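# Hang the shelf towel over the standing rail

## Task

Pick up the towel lying on the low shelf and drape it across the rail so that a substantial portion hangs down on both sides of it. The rail must still be upright afterwards. The robot must not topple or finish leaning, or the task counts as failed. At the end, release the towel and back the robot away from it.

## Robot and tools

ROBOT. A LinearBot: an omnidirectional wheeled base with a column roughly 1.7 m high. A carriage rides up and down the column (lift_m, 0 to 1 m) and carries two identical six-joint arms, left and right, each ending in a two-finger gripper. Arm bases sit about 0.57 m + lift_m above the floor; carriage parts hang about 0.15 m lower. A hand can reach 0.78 m from its shoulder but only around 0.38 m downward from its arm base, so low shelves need the lift lowered. The hand is about 0.16 m long, 0.1 m wide (0.14 m when open). Parked arm: joints 1 to 6 = 0, 0.05, 0.05, 1.45, 0, 0. Cameras: carriage_camera (fixed, forward, tilted about 20 degrees down), left_wrist_camera and right_wrist_camera (looking out past the fingertips).

FRAMES. Base frame, in metres: origin on the floor beneath the base centre, x forward, y left, z up. left_hand and right_hand in the results are the midpoint between that hand's finger pads in this frame; quat_wxyz gives hand orientation (hand z along the fingers, fingers open along hand y). base_odometry is relative to where the base started the scene, counted from wheel turns only (slip counts as motion); heading in rad, left positive, -3.142 to 3.142.

move. Arguments: base, joints, speeds, min_time_s, cameras. An action needs base, joints or both. base holds exactly one key, an offset relative to where the base last reported itself: translate_m (metres, forward +, -2 to 2), strafe_m (metres, left +, -2 to 2) or rotate_rad (radians, counter-clockwise/left +, -6.3 to 6.3). joints is a single object covering both arms and the lift, keyed by name, each value an absolute target, not an offset: lift_m (m, 0 to 1); left_joint1_rad..left_joint6_rad and right_joint1_rad..right_joint6_rad (rad); left_gripper_m and right_gripper_m (pad gap in m, 0 to 0.093). Joint ranges and meanings: joint1 -2.617 to 3.054, yaw of whole arm, 0 forward, + left; joint2 0 to 3.141 shoulder, 0 upper arm back and level, 1.57 vertical, 3.14 forward level; joint3 0 to 3.141 elbow, 0 folded, 3.14 straight; joint4 -1.57 to 1.57 wrist pitch, + lifts the fingertips; joint5 -1.57 to 1.57 wrist yaw, + swings fingertips to the RIGHT (opposite sense to joint1); joint6 -2.094 to 2.094 roll about the finger axis, + clockwise viewed from the forearm. Omitted joints keep their previous target. speeds caps top speed for this action only: translate_m and strafe_m 0.02 to 0.5 m/s, rotate_rad 0.05 to 1.57 rad/s, lift_m 0.08 to 0.25 m/s (defaults are the maxima). min_time_s (0.1 to 8 s) sets a minimum duration for arm and gripper motions, which keeps hand paths straighter. cameras: list from carriage_camera, left_wrist_camera, right_wrist_camera, all; omitted or null means all, [] means none. A move with no action just reports state and images. Unknown keys make the call invalid; out-of-range values get it refused, and a refusal or a stop cancels the later move/wait/finished_scene calls in the same reply.

wait: seconds 0 to 10, plus cameras; commands nothing, returns state and images. zoom_image: camera name and region [x0, y0, x1, y1] in pixels of that camera's last full image (896x504, origin top-left, at most 504x504). read_manual: licence texts only. finished_scene: scene number (1 or 2); ends the scene irreversibly, so the towel must already hang correctly with the robot released and clear.

RESULTS. The move line reads done when all motions finished, otherwise the worst status. off_target: stopped short and may keep pushing. contact_stop / time_out: target dropped, holding in place (base drives cut off after 14 s). not_followed / 'joint command not followed': an arm target was blocked by the self-collision check (arms too close); grippers still act. limit_stop_at_motor_heat: the arm faulted from heat; resend targets. on_its_own lists uncommanded behaviour; 'held at' shows a target. motor_effort is percent of maximum with the action's peak in brackets; a falling lift effort while lowering means a hand is resting on something. Joint torques are in N m, joints 1 to 3 wrap at ±28. Gripper on a hard object reads up to 0.005 m under its width; closed on nothing reads 0.000 to 0.002. Release by commanding well wider than the reading. Hand readings can be off, usually the true hand is lower, more so at long reach and under load.

CAUTIONS. The base's contact stop ignores the arms, so driving can bend an arm against furniture; slow drives may shove furniture (including the rail) and still say done. After being stopped, reverse about 0.2 m to free the robot. Arms have no contact stop and keep pressing. Never let the arms strike or squeeze each other. Avoid tipping: keep the carriage low and arms close when driving, no sudden stops, no hard pushes or pulls; lean only shows in images. Never reverse under a table edge. Stretched or loaded arms heat up even while idle; park them when MOTOR HOT appears, since at 100 °C the arm goes limp and drops what it holds. Don't drop the towel, release it while moving, or knock the rail. The robot keeps its last command while you deliberate, and deliberation takes simulated time.

Each tool is called after "Request:" by a JSON object that holds its "op" and its "data".

## Session

Request:
{"op": "move", "data": {}}

Scene clock: 0.00 s.
Joint torques (N m): no reading
base_odometry: x=+0.000 y=+0.000 heading=+0.000
base_status: not commanded
joint_positions: lift_m=+0.300 left_joint1_rad=-0.008 left_joint2_rad=+0.036 left_joint3_rad=+0.049 left_joint4_rad=+1.462 left_joint5_rad=+0.046 left_joint6_rad=+0.033 left_gripper_m=+0.09396 right_joint1_rad=+0.002 right_joint2_rad=+0.046 right_joint3_rad=+0.038 right_joint4_rad=+1.456 right_joint5_rad=-0.001 right_joint6_rad=+0.034 right_gripper_m=+0.09396
joint_status: not commanded
motor_effort: lift_m=+23 drive_wheels=+1
left_hand: x=+0.2445 y=+0.2948 z=+1.3220 quat_wxyz=(+0.999, +0.024, +0.047, +0.011) (m; base frame)
right_hand: x=+0.2527 y=-0.3027 z=+1.3189 quat_wxyz=(+0.998, +0.001, +0.061, +0.018) (m; base frame)
pictures: carriage_camera, left_wrist_camera, right_wrist_camera

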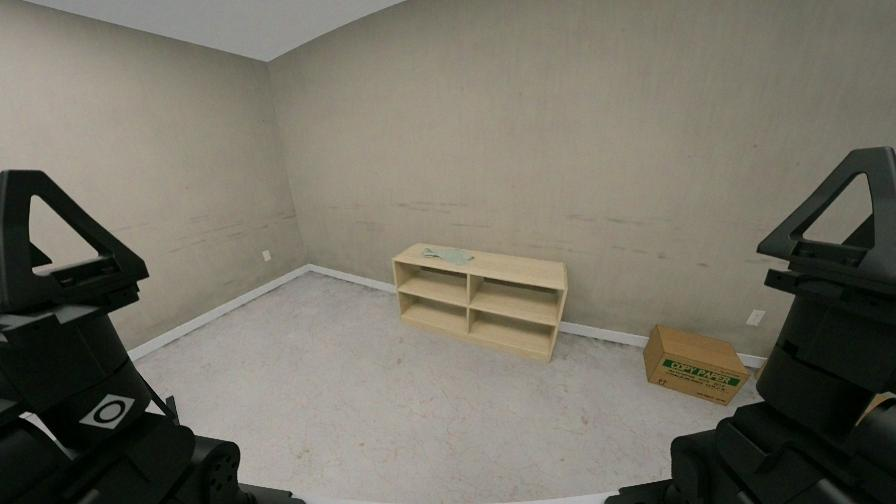

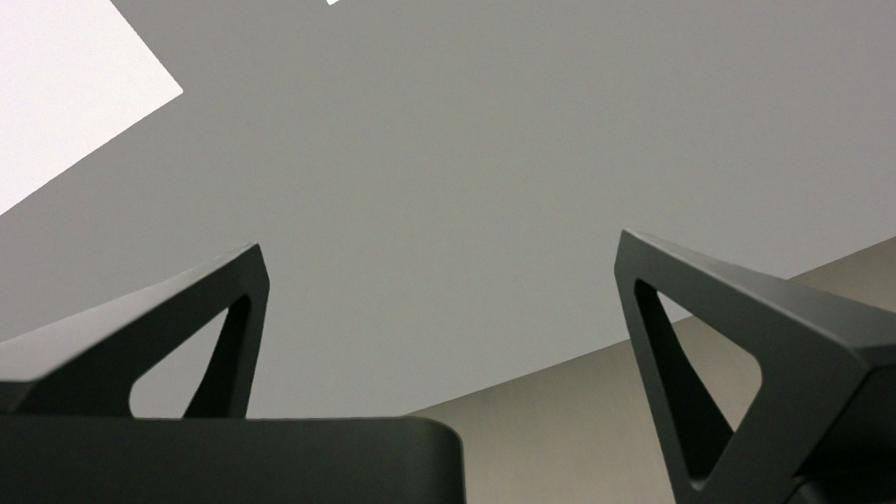

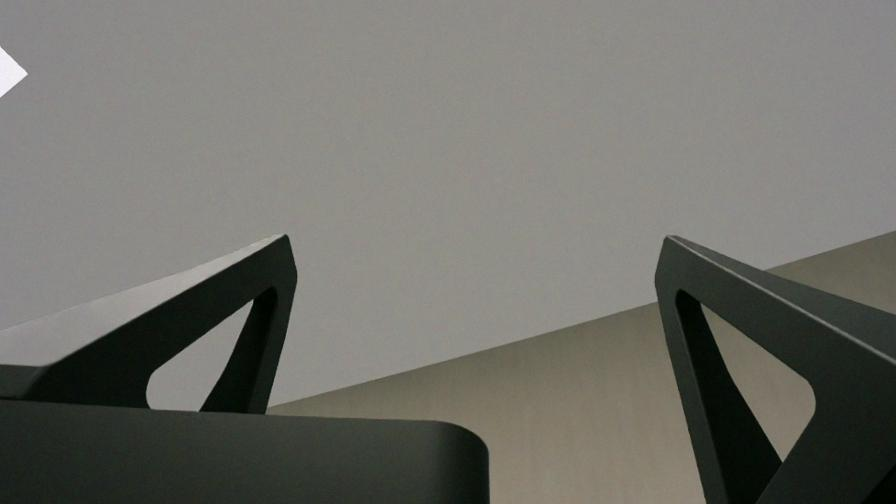

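Request:
{"op": "zoom_image", "data": {"camera": "carriage_camera", "region": [380, 220, 600, 380]}}

Request:
{"op": "move", "data": {"base": {"rotate_rad": -1.2}, "cameras": ["carriage_camera"]}}

Scaled by 2.291 from the camera's 896x504 image, which has a finer 1280x720 frame.

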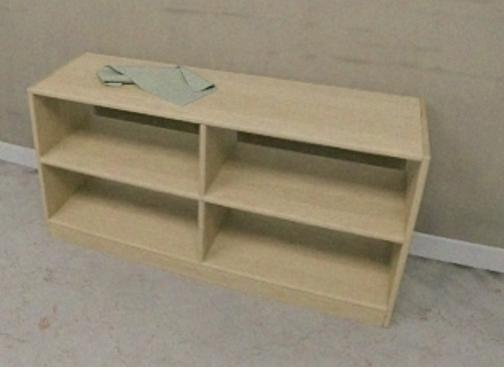

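Scene clock: 5.37 s.
Joint torques (N m): left_arm=[-0.29 3.85 5.63 -0.25 0.01 -0.08] | right_arm=[-0.27 3.81 5.96 -0.15 0.07 0.06]
move: done
base_odometry: x=+0.000 y=+0.000 heading=-1.200
base_status: done
joint_positions: lift_m=+0.300 left_joint1_rad=-0.008 left_joint2_rad=+0.036 left_joint3_rad=+0.049 left_joint4_rad=+1.461 left_joint5_rad=+0.046 left_joint6_rad=+0.033 left_gripper_m=+0.09396 right_joint1_rad=+0.002 right_joint2_rad=+0.046 right_joint3_rad=+0.038 right_joint4_rad=+1.456 right_joint5_rad=-0.001 right_joint6_rad=+0.034 right_gripper_m=+0.09396
joint_status: not commanded
motor_effort: lift_m=+23(23) drive_wheels=+6(14)
left_hand: x=+0.2446 y=+0.2948 z=+1.3220 quat_wxyz=(+0.999, +0.024, +0.047, +0.011) (m; base frame)
right_hand: x=+0.2527 y=-0.3027 z=+1.3189 quat_wxyz=(+0.998, +0.001, +0.061, +0.018) (m; base frame)
pictures: carriage_camera

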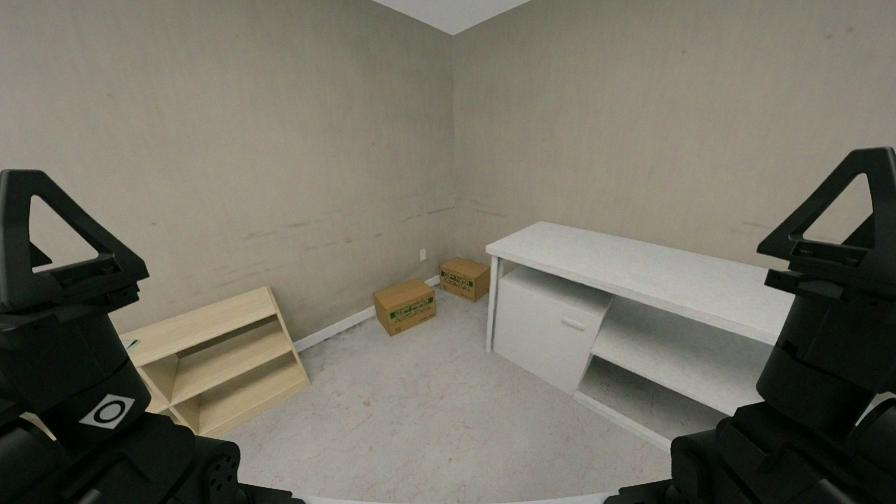

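Request:
{"op": "move", "data": {"base": {"rotate_rad": -1.3}, "cameras": ["carriage_camera"]}}

Request:
{"op": "move", "data": {"base": {"rotate_rad": -1.3}, "cameras": ["carriage_camera"]}}

Request:
{"op": "move", "data": {"base": {"rotate_rad": -1.2}, "cameras": ["carriage_camera"]}}

Scene clock: 11.70 s.
Joint torques (N m): left_arm=[-0.32 3.89 5.72 -0.24 0.01 -0.08] | right_arm=[-0.21 3.81 6.01 -0.17 0.08 0.07]
move: done
base_odometry: x=+0.000 y=+0.000 heading=-2.499
base_status: done
joint_positions: lift_m=+0.300 left_joint1_rad=-0.008 left_joint2_rad=+0.036 left_joint3_rad=+0.049 left_joint4_rad=+1.461 left_joint5_rad=+0.046 left_joint6_rad=+0.033 left_gripper_m=+0.09397 right_joint1_rad=+0.002 right_joint2_rad=+0.046 right_joint3_rad=+0.038 right_joint4_rad=+1.456 right_joint5_rad=-0.001 right_joint6_rad=+0.034 right_gripper_m=+0.09397
joint_status: not commanded
motor_effort: lift_m=+23(23) drive_wheels=+6(13)
left_hand: x=+0.2446 y=+0.2948 z=+1.3220 quat_wxyz=(+0.999, +0.024, +0.047, +0.011) (m; base frame)
right_hand: x=+0.2527 y=-0.3027 z=+1.3189 quat_wxyz=(+0.998, +0.001, +0.061, +0.018) (m; base frame)
pictures: carriage_camera

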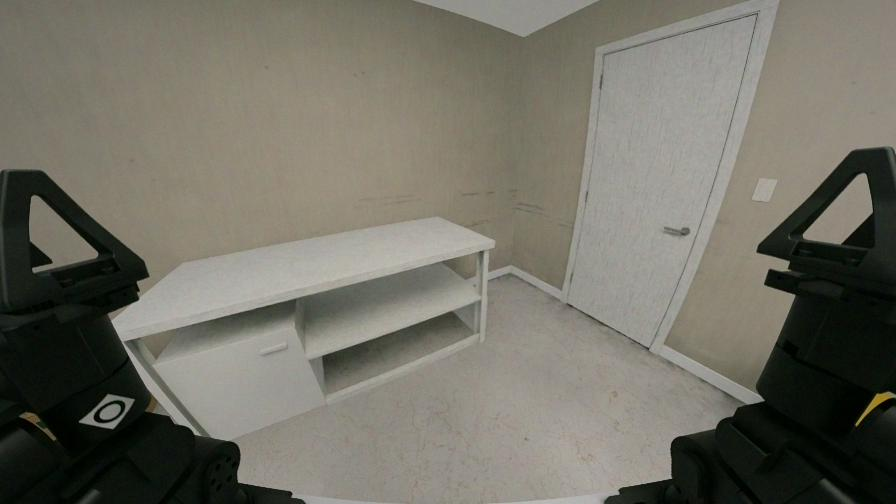

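Scene clock: 14.53 s.
Joint torques (N m): left_arm=[-0.34 3.93 5.67 -0.23 -0.01 -0.08] | right_arm=[-0.23 3.84 6.01 -0.17 0.07 0.07]
move: done
base_odometry: x=+0.000 y=+0.000 heading=+2.485
base_status: done
joint_positions: lift_m=+0.300 left_joint1_rad=-0.008 left_joint2_rad=+0.036 left_joint3_rad=+0.049 left_joint4_rad=+1.461 left_joint5_rad=+0.046 left_joint6_rad=+0.033 left_gripper_m=+0.09397 right_joint1_rad=+0.002 right_joint2_rad=+0.046 right_joint3_rad=+0.038 right_joint4_rad=+1.456 right_joint5_rad=-0.001 right_joint6_rad=+0.034 right_gripper_m=+0.09397
joint_status: not commanded
motor_effort: lift_m=+23(23) drive_wheels=+6(12)
left_hand: x=+0.2446 y=+0.2948 z=+1.3220 quat_wxyz=(+0.999, +0.024, +0.047, +0.011) (m; base frame)
right_hand: x=+0.2527 y=-0.3027 z=+1.3189 quat_wxyz=(+0.998, +0.001, +0.061, +0.018) (m; base frame)
pictures: carriage_camera

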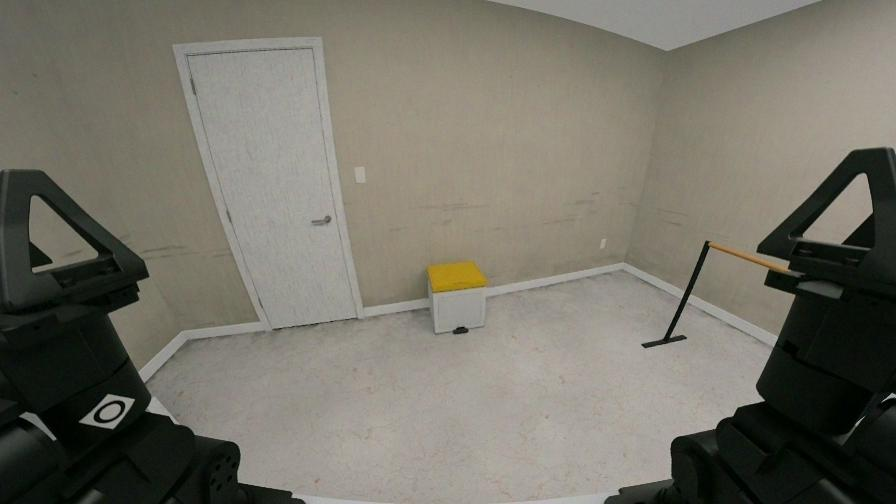

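Scene clock: 17.27 s.
Joint torques (N m): left_arm=[-0.29 3.88 5.65 -0.22 -0.01 -0.09] | right_arm=[-0.25 3.79 6.05 -0.18 0.09 0.07]
move: done
base_odometry: x=+0.000 y=+0.000 heading=+1.285
base_status: done
joint_positions: lift_m=+0.300 left_joint1_rad=-0.008 left_joint2_rad=+0.036 left_joint3_rad=+0.049 left_joint4_rad=+1.461 left_joint5_rad=+0.046 left_joint6_rad=+0.033 left_gripper_m=+0.09398 right_joint1_rad=+0.002 right_joint2_rad=+0.046 right_joint3_rad=+0.038 right_joint4_rad=+1.456 right_joint5_rad=-0.001 right_joint6_rad=+0.034 right_gripper_m=+0.09398
joint_status: not commanded
motor_effort: lift_m=+23(23) drive_wheels=+6(12)
left_hand: x=+0.2446 y=+0.2948 z=+1.3220 quat_wxyz=(+0.999, +0.024, +0.047, +0.011) (m; base frame)
right_hand: x=+0.2527 y=-0.3027 z=+1.3189 quat_wxyz=(+0.998, +0.001, +0.061, +0.018) (m; base frame)
pictures: carriage_camera

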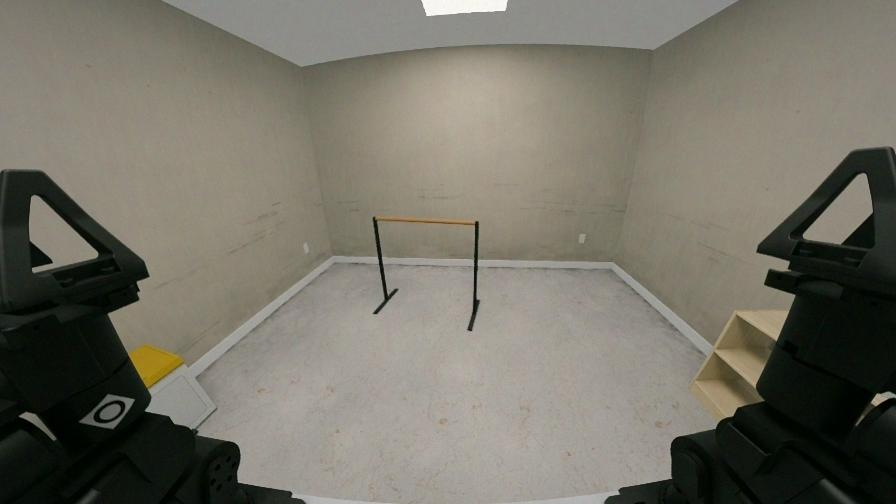

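Request:
{"op": "move", "data": {"base": {"rotate_rad": -1.735}, "cameras": []}}

Request:
{"op": "move", "data": {"base": {"strafe_m": 0.77}, "cameras": []}}

Request:
{"op": "move", "data": {"base": {"translate_m": 0.75}, "cameras": ["carriage_camera"]}}

Scene clock: 66.30 s.
Joint torques (N m): left_arm=[-0.31 3.88 5.71 -0.23 0.01 -0.08] | right_arm=[-0.18 3.79 5.96 -0.17 0.08 0.06]
move: done
base_odometry: x=+0.000 y=+0.000 heading=-0.449
base_status: done
joint_positions: lift_m=+0.300 left_joint1_rad=-0.008 left_joint2_rad=+0.036 left_joint3_rad=+0.049 left_joint4_rad=+1.461 left_joint5_rad=+0.046 left_joint6_rad=+0.033 left_gripper_m=+0.09398 right_joint1_rad=+0.002 right_joint2_rad=+0.046 right_joint3_rad=+0.038 right_joint4_rad=+1.456 right_joint5_rad=-0.001 right_joint6_rad=+0.034 right_gripper_m=+0.09398
joint_status: not commanded
motor_effort: lift_m=+22(23) drive_wheels=+6(13)
left_hand: x=+0.2447 y=+0.2948 z=+1.3219 quat_wxyz=(+0.999, +0.024, +0.048, +0.011) (m; base frame)
right_hand: x=+0.2527 y=-0.3027 z=+1.3189 quat_wxyz=(+0.998, +0.001, +0.061, +0.018) (m; base frame)
pictures: none
No camera images: "cameras" was empty.

Scene clock: 70.20 s.
Joint torques (N m): left_arm=[-0.29 3.92 5.71 -0.21 -0.01 -0.09] | right_arm=[-0.18 3.75 5.98 -0.18 0.03 0.06]
move: done
base_odometry: x=+0.336 y=+0.693 heading=-0.451
base_status: done
joint_positions: lift_m=+0.300 left_joint1_rad=-0.009 left_joint2_rad=+0.036 left_joint3_rad=+0.049 left_joint4_rad=+1.461 left_joint5_rad=+0.046 left_joint6_rad=+0.033 left_gripper_m=+0.09398 right_joint1_rad=+0.002 right_joint2_rad=+0.046 right_joint3_rad=+0.038 right_joint4_rad=+1.456 right_joint5_rad=-0.001 right_joint6_rad=+0.034 right_gripper_m=+0.09398
joint_status: not commanded
motor_effort: lift_m=+23(23) drive_wheels=-6(18)
left_hand: x=+0.2447 y=+0.2948 z=+1.3219 quat_wxyz=(+0.999, +0.024, +0.048, +0.011) (m; base frame)
right_hand: x=+0.2527 y=-0.3026 z=+1.3189 quat_wxyz=(+0.998, +0.000, +0.061, +0.018) (m; base frame)
pictures: none
No camera images: "cameras" was empty.

Scene clock: 73.93 s.
Joint torques (N m): left_arm=[-0.32 3.85 5.65 -0.19 0 -0.07] | right_arm=[-0.2 3.74 5.97 -0.11 0.07 0.07]
move: done
base_odometry: x=+1.011 y=+0.367 heading=-0.450
base_status: done
joint_positions: lift_m=+0.300 left_joint1_rad=-0.009 left_joint2_rad=+0.036 left_joint3_rad=+0.049 left_joint4_rad=+1.461 left_joint5_rad=+0.046 left_joint6_rad=+0.033 left_gripper_m=+0.09398 right_joint1_rad=+0.002 right_joint2_rad=+0.046 right_joint3_rad=+0.038 right_joint4_rad=+1.456 right_joint5_rad=-0.001 right_joint6_rad=+0.034 right_gripper_m=+0.09398
joint_status: not commanded
motor_effort: lift_m=+23(23) drive_wheels=-4(13)
left_hand: x=+0.2448 y=+0.2948 z=+1.3219 quat_wxyz=(+0.999, +0.024, +0.048, +0.011) (m; base frame)
right_hand: x=+0.2527 y=-0.3026 z=+1.3189 quat_wxyz=(+0.998, +0.000, +0.061, +0.018) (m; base frame)
pictures: carriage_camera

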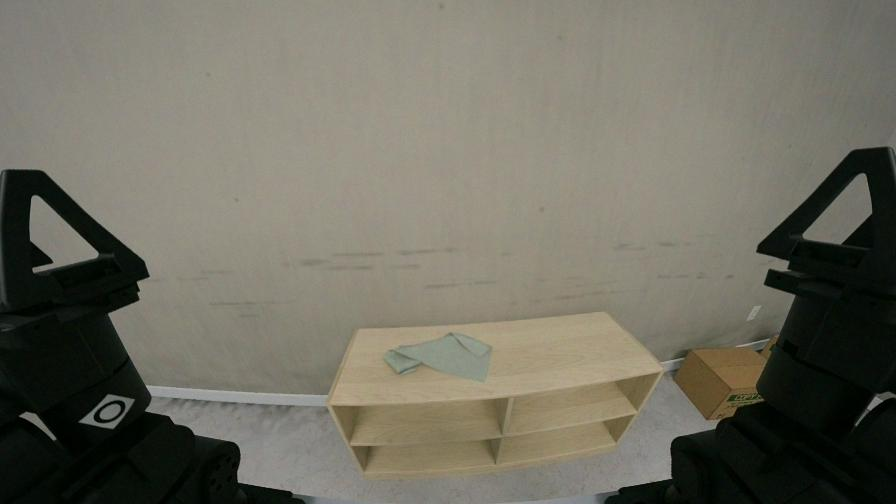

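Request:
{"op": "zoom_image", "data": {"camera": "carriage_camera", "region": [320, 300, 560, 420]}}

Scaled by 2.100 from the camera's 896x504 image, which has a finer 1280x720 frame.

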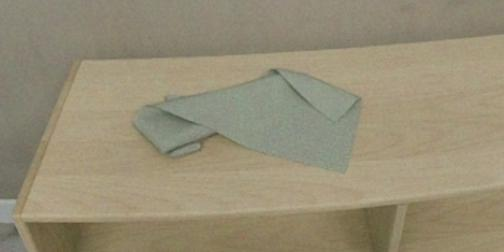

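Request:
{"op": "move", "data": {"base": {"rotate_rad": 0.047}, "joints": {"lift_m": 0.45}, "cameras": []}}

Request:
{"op": "move", "data": {"base": {"strafe_m": 0.17}, "cameras": []}}

Request:
{"op": "move", "data": {"base": {"translate_m": 0.15}, "joints": {"right_joint2_rad": 2.81, "right_joint3_rad": 1.295, "right_joint4_rad": -0.056, "right_joint1_rad": 0, "right_joint5_rad": 0, "right_joint6_rad": 0}, "min_time_s": 3, "cameras": ["carriage_camera", "right_wrist_camera"]}}

Scene clock: 120.80 s.
Joint torques (N m): left_arm=[-0.29 3.86 5.7 -0.19 0.02 -0.08] | right_arm=[-0.16 3.75 6.02 -0.19 0.06 0.07]
move: done
base_odometry: x=+1.011 y=+0.367 heading=-0.404
base_status: done
joint_positions: lift_m=+0.450 left_joint1_rad=-0.009 left_joint2_rad=+0.036 left_joint3_rad=+0.049 left_joint4_rad=+1.461 left_joint5_rad=+0.046 left_joint6_rad=+0.033 left_gripper_m=+0.09398 right_joint1_rad=+0.002 right_joint2_rad=+0.046 right_joint3_rad=+0.038 right_joint4_rad=+1.456 right_joint5_rad=-0.001 right_joint6_rad=+0.034 right_gripper_m=+0.09398
joint_status: all done
motor_effort: lift_m=+25(30) drive_wheels=-5(9)
left_hand: x=+0.2448 y=+0.2948 z=+1.4717 quat_wxyz=(+0.999, +0.024, +0.048, +0.011) (m; base frame)
right_hand: x=+0.2527 y=-0.3026 z=+1.4687 quat_wxyz=(+0.998, +0.000, +0.061, +0.018) (m; base frame)
pictures: none
No camera images: "cameras" was empty.

Scene clock: 122.97 s.
Joint torques (N m): left_arm=[-0.24 3.86 5.78 -0.22 0.01 -0.08] | right_arm=[-0.27 3.71 6.01 -0.18 0.07 0.07]
move: done
base_odometry: x=+1.078 y=+0.523 heading=-0.404
base_status: done
joint_positions: lift_m=+0.450 left_joint1_rad=-0.009 left_joint2_rad=+0.036 left_joint3_rad=+0.049 left_joint4_rad=+1.461 left_joint5_rad=+0.046 left_joint6_rad=+0.033 left_gripper_m=+0.09398 right_joint1_rad=+0.002 right_joint2_rad=+0.046 right_joint3_rad=+0.038 right_joint4_rad=+1.456 right_joint5_rad=-0.001 right_joint6_rad=+0.034 right_gripper_m=+0.09398
joint_status: not commanded
motor_effort: lift_m=+25(25) drive_wheels=-1(13)
left_hand: x=+0.2448 y=+0.2948 z=+1.4717 quat_wxyz=(+0.999, +0.024, +0.048, +0.011) (m; base frame)
right_hand: x=+0.2526 y=-0.3026 z=+1.4687 quat_wxyz=(+0.998, +0.000, +0.061, +0.018) (m; base frame)
pictures: none
No camera images: "cameras" was empty.

Scene clock: 126.30 s.
Joint torques (N m): left_arm=[-0.28 3.85 5.7 -0.22 -0.02 -0.07] | right_arm=[-0.38 -10.48 3.1 0.25 0.08 -0.08]
move: done
base_odometry: x=+1.216 y=+0.464 heading=-0.403
base_status: done
joint_positions: lift_m=+0.450 left_joint1_rad=-0.009 left_joint2_rad=+0.036 left_joint3_rad=+0.049 left_joint4_rad=+1.460 left_joint5_rad=+0.046 left_joint6_rad=+0.033 left_gripper_m=+0.09398 right_joint1_rad=+0.002 right_joint2_rad=+2.788 right_joint3_rad=+1.285 right_joint4_rad=-0.038 right_joint5_rad=-0.001 right_joint6_rad=+0.014 right_gripper_m=+0.09398
joint_status: all done
motor_effort: lift_m=+25(25) drive_wheels=-4(11)
left_hand: x=+0.2449 y=+0.2948 z=+1.4717 quat_wxyz=(+0.999, +0.024, +0.048, +0.011) (m; base frame)
right_hand: x=+0.5722 y=-0.3021 z=+0.7595 quat_wxyz=(+0.015, +0.006, +1.000, +0.001) (m; base frame)
pictures: carriage_camera, right_wrist_camera
camera_calibration:
carriage_camera: T_world_to_cam=[[-0.00559344, -0.999683, -0.0245389, 0.0395263], [-0.377647, 0.0248338, -0.925616, 1.40722], [0.925933, 0.00408966, -0.377667, 0.408865], [0, 0, 0, 1]] pos_world=[0.153073, 0.00289509, 1.45793]
right_wrist_camera: T_world_to_cam=[[-0.0326939, -0.997588, -0.0612272, -0.226771], [-0.835322, -0.00636359, 0.549725, 0.0704874], [-0.548789, 0.069117, -0.833099, 1.09428], [0, 0, 0, 1]] pos_world=[0.651996, -0.301409, 0.859014]

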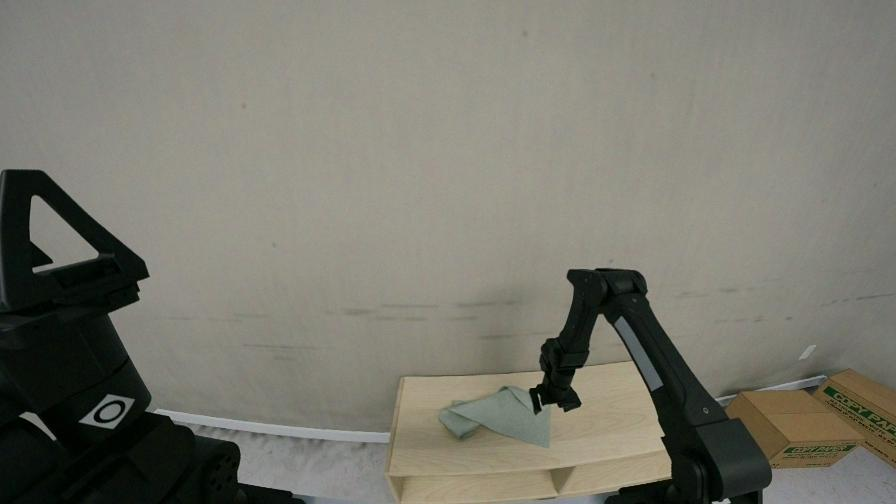

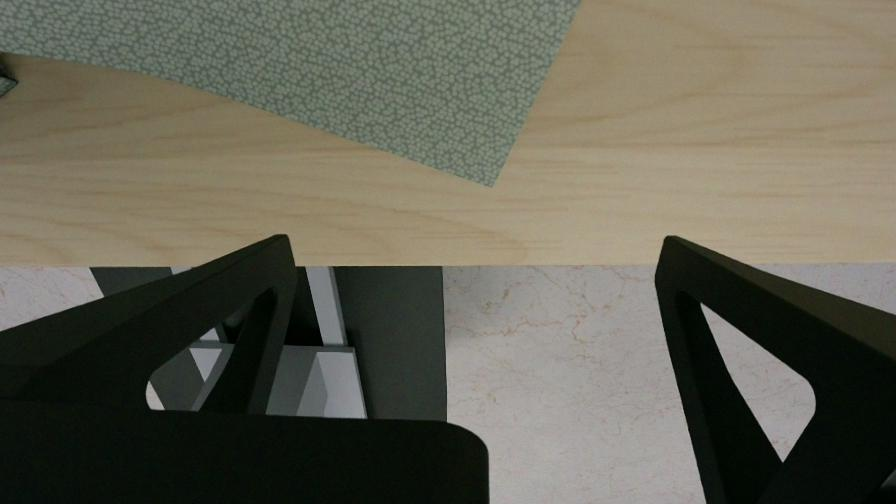

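Request:
{"op": "move", "data": {"joints": {"lift_m": 0.34, "right_joint1_rad": 0.052, "right_joint6_rad": -0.35, "right_gripper_m": 0.08}, "cameras": ["carriage_camera", "right_wrist_camera"]}}

Scene clock: 143.77 s.
Joint torques (N m): left_arm=[-0.24 3.86 5.71 -0.2 0 -0.09] | right_arm=[0.13 -11.28 2.67 0.24 0.06 -0.03]
move: done
base_odometry: x=+1.216 y=+0.464 heading=-0.403
base_status: not commanded
joint_positions: lift_m=+0.340 left_joint1_rad=-0.009 left_joint2_rad=+0.036 left_joint3_rad=+0.049 left_joint4_rad=+1.460 left_joint5_rad=+0.046 left_joint6_rad=+0.033 left_gripper_m=+0.09398 right_joint1_rad=+0.048 right_joint2_rad=+2.798 right_joint3_rad=+1.289 right_joint4_rad=-0.046 right_joint5_rad=-0.001 right_joint6_rad=-0.335 right_gripper_m=+0.08013
joint_status: all done
motor_effort: lift_m=+20(20) drive_wheels=-3(5)
left_hand: x=+0.2449 y=+0.2948 z=+1.3623 quat_wxyz=(+0.999, +0.024, +0.048, +0.011) (m; base frame)
right_hand: x=+0.5682 y=-0.2860 z=+0.6474 quat_wxyz=(+0.008, -0.190, +0.982, -0.001) (m; base frame)
pictures: carriage_camera, right_wrist_camera
camera_calibration:
carriage_camera: T_world_to_cam=[[-0.00559344, -0.999683, -0.0245389, 0.0368413], [-0.377647, 0.0248338, -0.925616, 1.30594], [0.925933, 0.00408966, -0.377667, 0.36754], [0, 0, 0, 1]] pos_world=[0.153073, 0.00289509, 1.34851]
right_wrist_camera: T_world_to_cam=[[0.353224, -0.933914, -0.0551052, -0.422795], [-0.762808, -0.321609, 0.560974, -0.0097285], [-0.541624, -0.156115, -0.825997, 0.924485], [0, 0, 0, 1]] pos_world=[0.642644, -0.253657, 0.745781]

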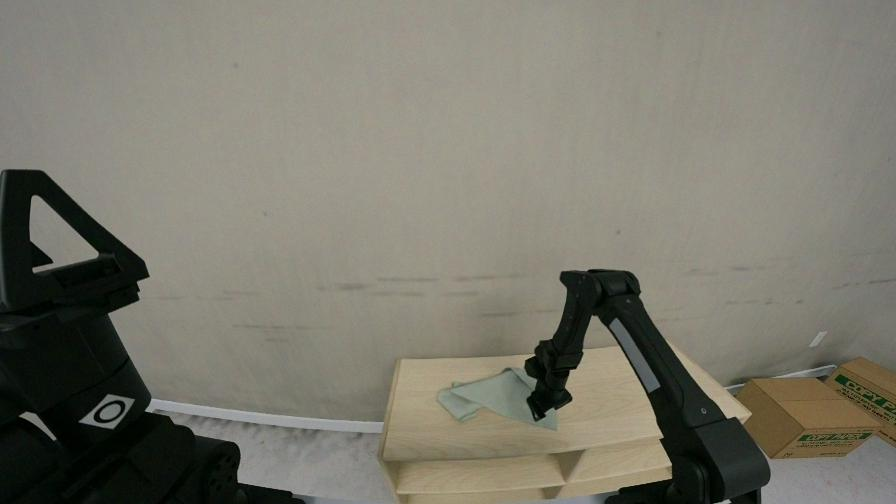

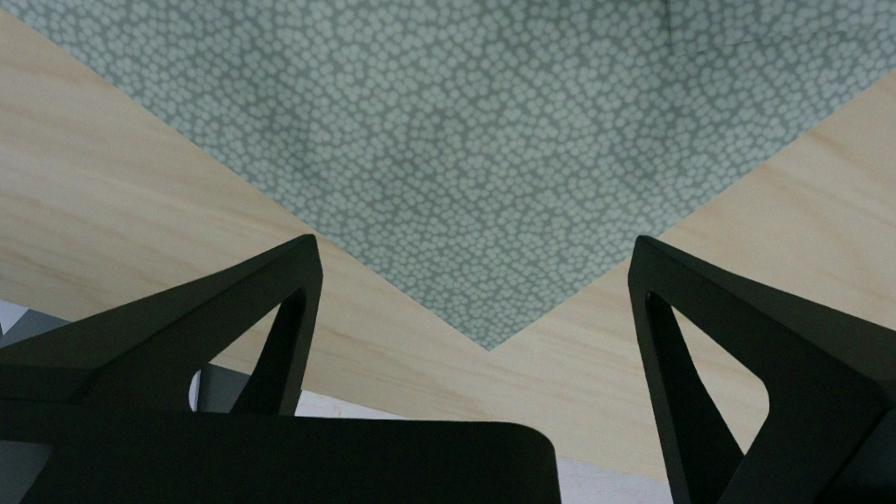

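Request:
{"op": "move", "data": {"joints": {"lift_m": 0.31}, "speeds": {"lift_m": 0.08}, "cameras": ["right_wrist_camera"]}}

Request:
{"op": "move", "data": {"joints": {"lift_m": 0.302}, "speeds": {"lift_m": 0.08}, "cameras": ["right_wrist_camera"]}}

Scene clock: 148.70 s.
Joint torques (N m): left_arm=[-0.28 3.96 5.67 -0.21 -0.01 -0.07] | right_arm=[0.01 -8.21 2.69 0.76 0.01 -0.08]
move: done
base_odometry: x=+1.216 y=+0.464 heading=-0.403
base_status: not commanded
joint_positions: lift_m=+0.311 left_joint1_rad=-0.009 left_joint2_rad=+0.036 left_joint3_rad=+0.049 left_joint4_rad=+1.460 left_joint5_rad=+0.046 left_joint6_rad=+0.033 left_gripper_m=+0.09398 right_joint1_rad=+0.050 right_joint2_rad=+2.763 right_joint3_rad=+1.290 right_joint4_rad=-0.103 right_joint5_rad=+0.005 right_joint6_rad=-0.337 right_gripper_m=+0.08012
joint_status: all done
motor_effort: lift_m=+17(18) drive_wheels=+5(5)
left_hand: x=+0.2449 y=+0.2948 z=+1.3326 quat_wxyz=(+0.999, +0.024, +0.048, +0.011) (m; base frame)
right_hand: x=+0.5684 y=-0.2864 z=+0.6291 quat_wxyz=(-0.003, -0.192, +0.981, -0.002) (m; base frame)
pictures: right_wrist_camera
camera_calibration:
right_wrist_camera: T_world_to_cam=[[0.355607, -0.93297, -0.0557711, -0.424887], [-0.749819, -0.320402, 0.57889, -0.0177784], [-0.557957, -0.164039, -0.813496, 0.90863], [0, 0, 0, 1]] pos_world=[0.644738, -0.253053, 0.725762]

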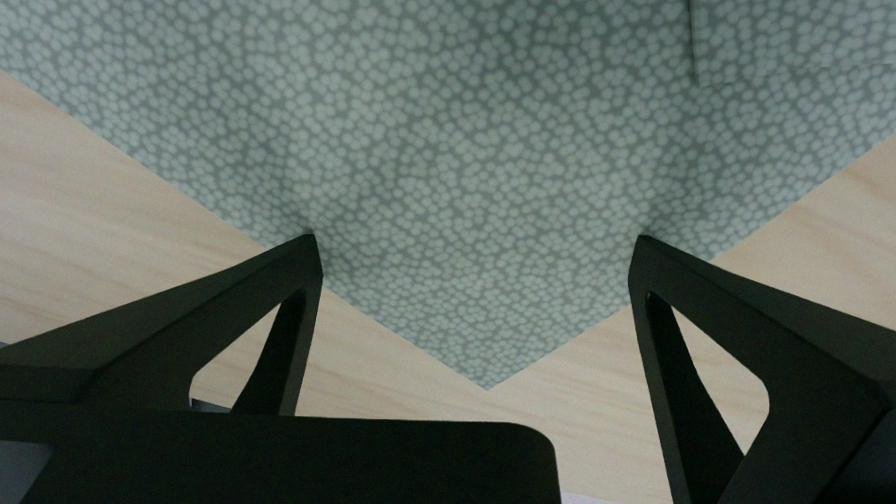

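Scene clock: 149.17 s.
Joint torques (N m): left_arm=[-0.25 3.9 5.75 -0.2 0 -0.08] | right_arm=[-0.2 -6.49 2.82 1.05 -0.07 -0.09]
move: done
base_odometry: x=+1.216 y=+0.464 heading=-0.403
base_status: not commanded
joint_positions: lift_m=+0.303 left_joint1_rad=-0.009 left_joint2_rad=+0.036 left_joint3_rad=+0.049 left_joint4_rad=+1.460 left_joint5_rad=+0.046 left_joint6_rad=+0.033 left_gripper_m=+0.09398 right_joint1_rad=+0.051 right_joint2_rad=+2.741 right_joint3_rad=+1.290 right_joint4_rad=-0.137 right_joint5_rad=+0.009 right_joint6_rad=-0.337 right_gripper_m=+0.08012
joint_status: all done
motor_effort: lift_m=+16(16) drive_wheels=+5(5)
left_hand: x=+0.2449 y=+0.2948 z=+1.3248 quat_wxyz=(+0.999, +0.024, +0.048, +0.011) (m; base frame)
right_hand: x=+0.5682 y=-0.2865 z=+0.6284 quat_wxyz=(-0.009, -0.193, +0.981, -0.003) (m; base frame)
pictures: right_wrist_camera
camera_calibration:
right_wrist_camera: T_world_to_cam=[[0.356377, -0.932661, -0.0560314, -0.425182], [-0.742085, -0.318975, 0.589546, -0.0281744], [-0.567719, -0.168521, -0.805789, 0.907301], [0, 0, 0, 1]] pos_world=[0.64571, -0.252639, 0.72388]

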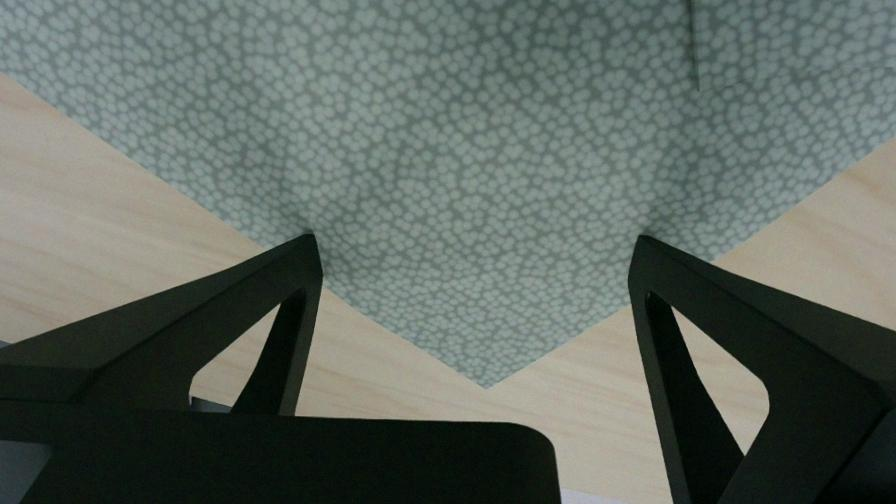

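Request:
{"op": "move", "data": {"joints": {"lift_m": 0.31, "right_gripper_m": 0.03}, "min_time_s": 2, "cameras": ["right_wrist_camera"]}}

Scene clock: 157.93 s.
Joint torques (N m): left_arm=[-0.2 3.89 5.67 -0.2 0 -0.07] | right_arm=[-0.25 -7.88 2.85 0.65 -0.06 -0.09]
move: done
base_odometry: x=+1.216 y=+0.464 heading=-0.403
base_status: not commanded
joint_positions: lift_m=+0.310 left_joint1_rad=-0.009 left_joint2_rad=+0.036 left_joint3_rad=+0.049 left_joint4_rad=+1.460 left_joint5_rad=+0.046 left_joint6_rad=+0.033 left_gripper_m=+0.09398 right_joint1_rad=+0.051 right_joint2_rad=+2.758 right_joint3_rad=+1.290 right_joint4_rad=-0.089 right_joint5_rad=+0.009 right_joint6_rad=-0.337 right_gripper_m=+0.03016
joint_status: all done
motor_effort: lift_m=+24(27) drive_wheels=+4(5)
left_hand: x=+0.2449 y=+0.2948 z=+1.3317 quat_wxyz=(+0.999, +0.024, +0.048, +0.011) (m; base frame)
right_hand: x=+0.5740 y=-0.2863 z=+0.6300 quat_wxyz=(+0.007, -0.193, +0.981, -0.006) (m; base frame)
pictures: right_wrist_camera
camera_calibration:
right_wrist_camera: T_world_to_cam=[[0.358025, -0.932595, -0.0456515, -0.434403], [-0.760788, -0.319715, 0.564787, 0.00133966], [-0.541313, -0.167476, -0.823973, 0.908566], [0, 0, 0, 1]] pos_world=[0.648365, -0.252531, 0.728046]

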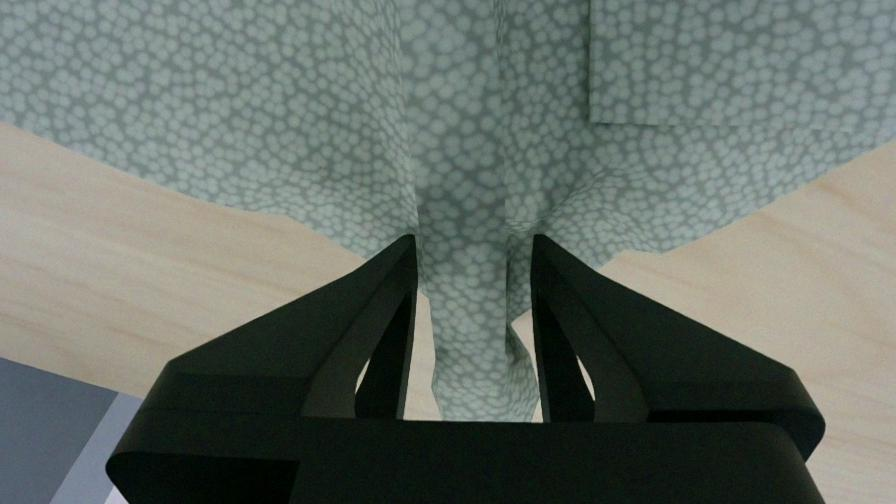

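Excellent, a fold has formed. Close fully.

Request:
{"op": "move", "data": {"joints": {"right_gripper_m": 0.0}, "min_time_s": 1.5, "cameras": ["right_wrist_camera"]}}

Request:
{"op": "move", "data": {"joints": {"lift_m": 0.45}, "speeds": {"lift_m": 0.1}, "cameras": ["right_wrist_camera", "carriage_camera"]}}

Scene clock: 162.30 s.
Joint torques (N m): left_arm=[-0.25 3.93 5.68 -0.18 0.01 -0.08] | right_arm=[-0.18 -7.8 2.76 0.61 0.01 -0.07]
move: done
base_odometry: x=+1.216 y=+0.464 heading=-0.403
base_status: not commanded
joint_positions: lift_m=+0.310 left_joint1_rad=-0.009 left_joint2_rad=+0.036 left_joint3_rad=+0.049 left_joint4_rad=+1.460 left_joint5_rad=+0.046 left_joint6_rad=+0.033 left_gripper_m=+0.09398 right_joint1_rad=+0.051 right_joint2_rad=+2.758 right_joint3_rad=+1.290 right_joint4_rad=-0.084 right_joint5_rad=+0.002 right_joint6_rad=-0.337 right_gripper_m=+0.00362
joint_status: all done
motor_effort: lift_m=+24(24) drive_wheels=+4(4)
left_hand: x=+0.2449 y=+0.2948 z=+1.3317 quat_wxyz=(+0.999, +0.024, +0.048, +0.011) (m; base frame)
right_hand: x=+0.5751 y=-0.2851 z=+0.6300 quat_wxyz=(+0.010, -0.193, +0.981, -0.003) (m; base frame)
pictures: right_wrist_camera
camera_calibration:
right_wrist_camera: T_world_to_cam=[[0.358334, -0.932233, -0.0503899, -0.430782], [-0.763135, -0.323573, 0.559398, 0.00616248], [-0.537794, -0.161997, -0.827366, 0.911027], [0, 0, 0, 1]] pos_world=[0.649011, -0.252011, 0.728598]

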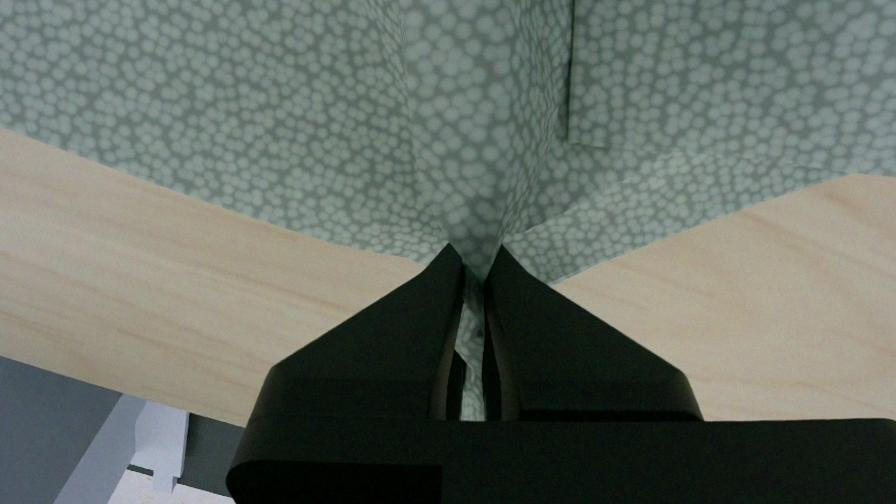

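Scene clock: 164.07 s.
Joint torques (N m): left_arm=[-0.24 3.84 5.71 -0.21 0.01 -0.09] | right_arm=[-0.16 -10.59 2.44 0.44 0.04 -0.06]
move: done
base_odometry: x=+1.216 y=+0.464 heading=-0.403
base_status: not commanded
joint_positions: lift_m=+0.450 left_joint1_rad=-0.009 left_joint2_rad=+0.036 left_joint3_rad=+0.049 left_joint4_rad=+1.460 left_joint5_rad=+0.046 left_joint6_rad=+0.033 left_gripper_m=+0.09398 right_joint1_rad=+0.051 right_joint2_rad=+2.790 right_joint3_rad=+1.293 right_joint4_rad=-0.064 right_joint5_rad=+0.002 right_joint6_rad=-0.337 right_gripper_m=+0.00356
joint_status: all done
motor_effort: lift_m=+24(29) drive_wheels=+4(4)
left_hand: x=+0.2449 y=+0.2948 z=+1.4718 quat_wxyz=(+0.999, +0.024, +0.048, +0.011) (m; base frame)
right_hand: x=+0.5687 y=-0.2853 z=+0.7597 quat_wxyz=(+0.005, -0.193, +0.981, -0.002) (m; base frame)
pictures: carriage_camera, right_wrist_camera
camera_calibration:
carriage_camera: T_world_to_cam=[[-0.00559344, -0.999683, -0.0245389, 0.0395281], [-0.377647, 0.0248338, -0.925616, 1.40729], [0.925933, 0.00408966, -0.377667, 0.408892], [0, 0, 0, 1]] pos_world=[0.153073, 0.00289509, 1.458]
right_wrist_camera: T_world_to_cam=[[0.357845, -0.932214, -0.0540689, -0.41906], [-0.757747, -0.323735, 0.566582, -0.0798908], [-0.54568, -0.161778, -0.822229, 1.01548], [0, 0, 0, 1]] pos_world=[0.643548, -0.252234, 0.857563]

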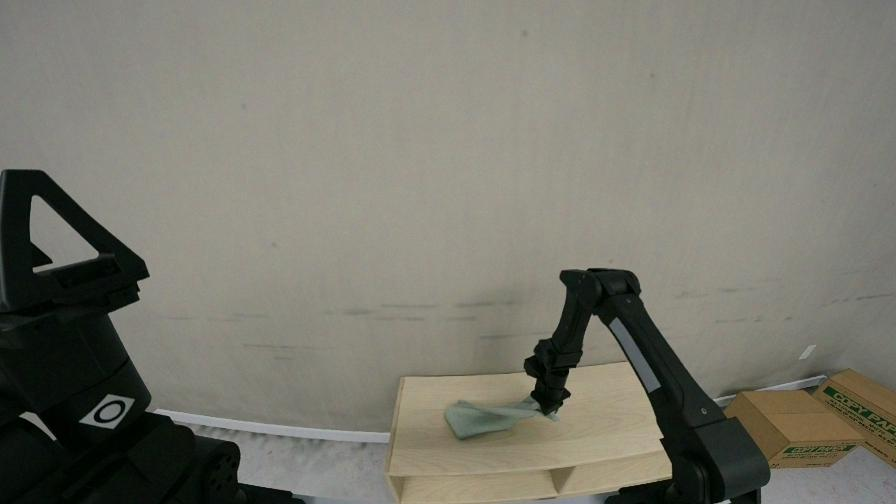

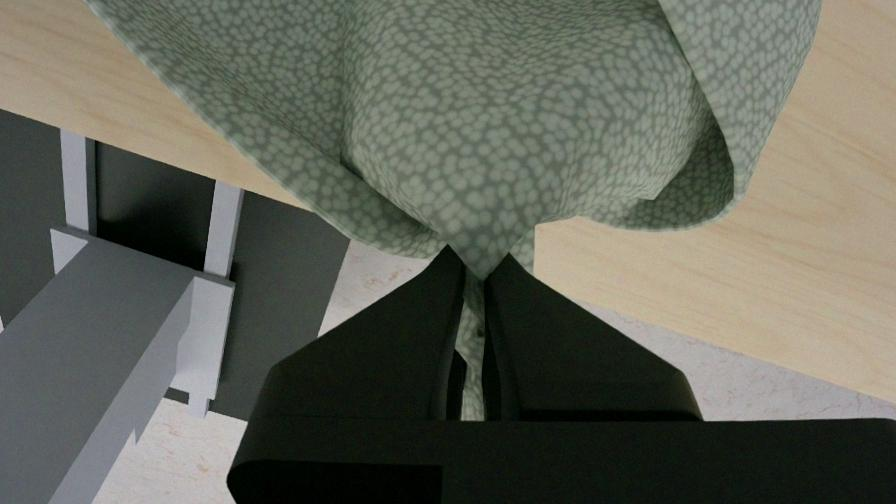

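Request:
{"op": "move", "data": {"joints": {"lift_m": 0.85}, "speeds": {"lift_m": 0.15}, "cameras": ["right_wrist_camera", "carriage_camera"]}}

Scene clock: 170.03 s.
Joint torques (N m): left_arm=[-0.18 3.9 5.71 -0.18 -0.01 -0.08] | right_arm=[-0.18 -11.43 2.36 0.34 0.03 -0.09]
move: done
base_odometry: x=+1.216 y=+0.464 heading=-0.403
base_status: not commanded
joint_positions: lift_m=+0.850 left_joint1_rad=-0.009 left_joint2_rad=+0.036 left_joint3_rad=+0.049 left_joint4_rad=+1.460 left_joint5_rad=+0.046 left_joint6_rad=+0.033 left_gripper_m=+0.09398 right_joint1_rad=+0.051 right_joint2_rad=+2.797 right_joint3_rad=+1.293 right_joint4_rad=-0.061 right_joint5_rad=+0.002 right_joint6_rad=-0.337 right_gripper_m=+0.00356
joint_status: all done
motor_effort: lift_m=+25(30) drive_wheels=+4(4)
left_hand: x=+0.2449 y=+0.2948 z=+1.8717 quat_wxyz=(+0.999, +0.024, +0.048, +0.011) (m; base frame)
right_hand: x=+0.5668 y=-0.2854 z=+1.1573 quat_wxyz=(+0.003, -0.193, +0.981, -0.001) (m; base frame)
pictures: carriage_camera, right_wrist_camera
camera_calibration:
carriage_camera: T_world_to_cam=[[-0.00559344, -0.999683, -0.0245389, 0.0493418], [-0.377647, 0.0248338, -0.925616, 1.77746], [0.925933, 0.00408966, -0.377667, 0.559931], [0, 0, 0, 1]] pos_world=[0.153073, 0.00289509, 1.85793]
right_wrist_camera: T_world_to_cam=[[0.357637, -0.932225, -0.0552495, -0.395482], [-0.755583, -0.323624, 0.569528, -0.311258], [-0.548809, -0.161939, -0.820113, 1.3406], [0, 0, 0, 1]] pos_world=[0.641989, -0.252314, 1.25486]

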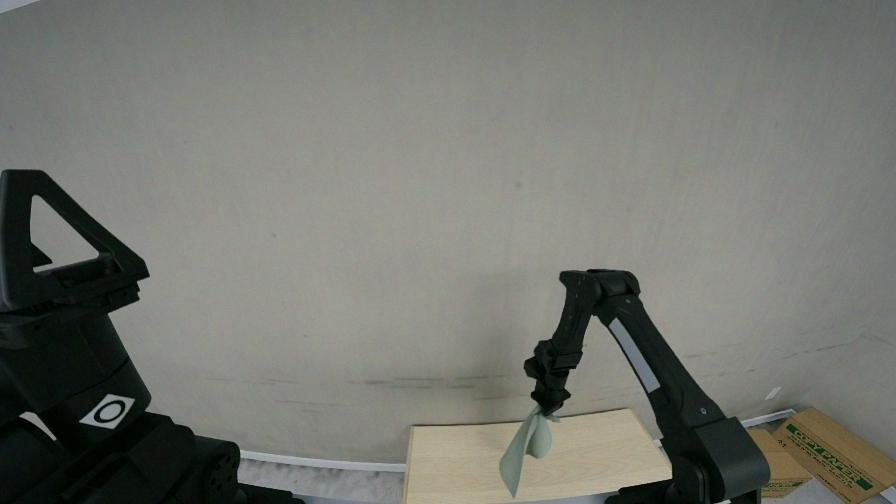

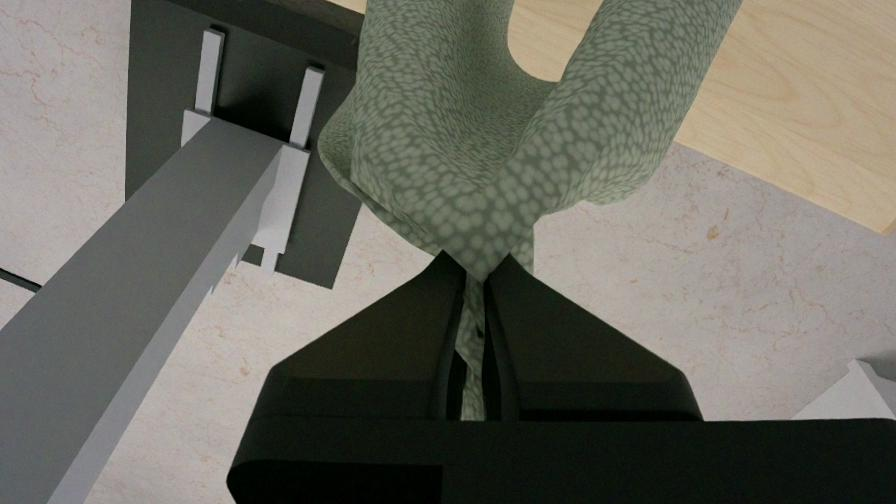

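Request:
{"op": "zoom_image", "data": {"camera": "carriage_camera", "region": [440, 360, 640, 504]}}

Scaled by 2.520 from the camera's 896x504 image, which has a finer 1280x720 frame.

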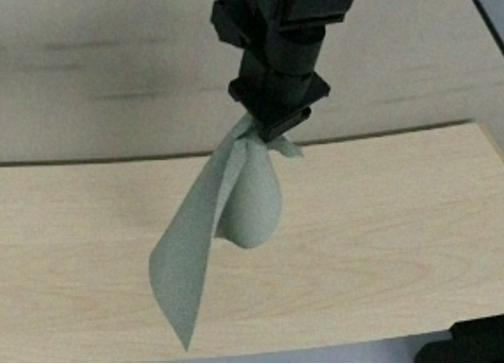

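Request:
{"op": "move", "data": {"joints": {"lift_m": 0.95}, "speeds": {"lift_m": 0.15}, "cameras": ["carriage_camera"]}}

Request:
{"op": "zoom_image", "data": {"camera": "carriage_camera", "region": [440, 360, 640, 504]}}

Scene clock: 178.03 s.
Joint torques (N m): left_arm=[-0.28 3.79 5.7 -0.21 0.01 -0.09] | right_arm=[-0.16 -11.29 2.29 0.34 0.02 -0.08]
move: done
base_odometry: x=+1.216 y=+0.464 heading=-0.403
base_status: not commanded
joint_positions: lift_m=+0.950 left_joint1_rad=-0.009 left_joint2_rad=+0.036 left_joint3_rad=+0.049 left_joint4_rad=+1.460 left_joint5_rad=+0.046 left_joint6_rad=+0.033 left_gripper_m=+0.09398 right_joint1_rad=+0.051 right_joint2_rad=+2.799 right_joint3_rad=+1.293 right_joint4_rad=-0.059 right_joint5_rad=+0.002 right_joint6_rad=-0.337 right_gripper_m=+0.00356
joint_status: all done
motor_effort: lift_m=+25(29) drive_wheels=+4(4)
left_hand: x=+0.2449 y=+0.2948 z=+1.9717 quat_wxyz=(+0.999, +0.024, +0.048, +0.011) (m; base frame)
right_hand: x=+0.5661 y=-0.2855 z=+1.2564 quat_wxyz=(+0.002, -0.193, +0.981, -0.001) (m; base frame)
pictures: carriage_camera
camera_calibration:
carriage_camera: T_world_to_cam=[[-0.00559344, -0.999683, -0.0245389, 0.0517957], [-0.377647, 0.0248338, -0.925616, 1.87003], [0.925933, 0.00408966, -0.377667, 0.597698], [0, 0, 0, 1]] pos_world=[0.153073, 0.00289509, 1.95793]

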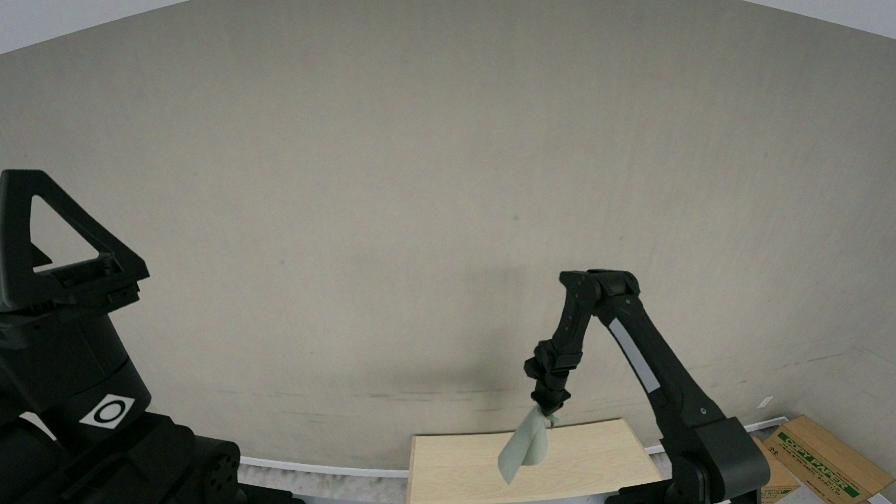

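Scaled by 2.520 from the camera's 896x504 image, which has a finer 1280x720 frame.

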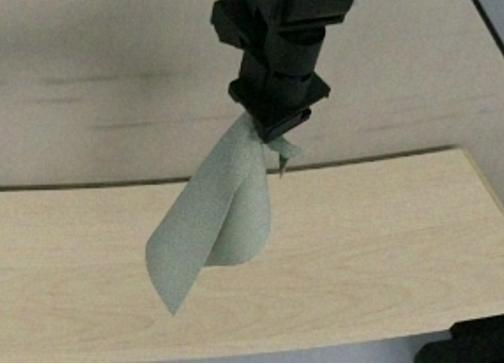

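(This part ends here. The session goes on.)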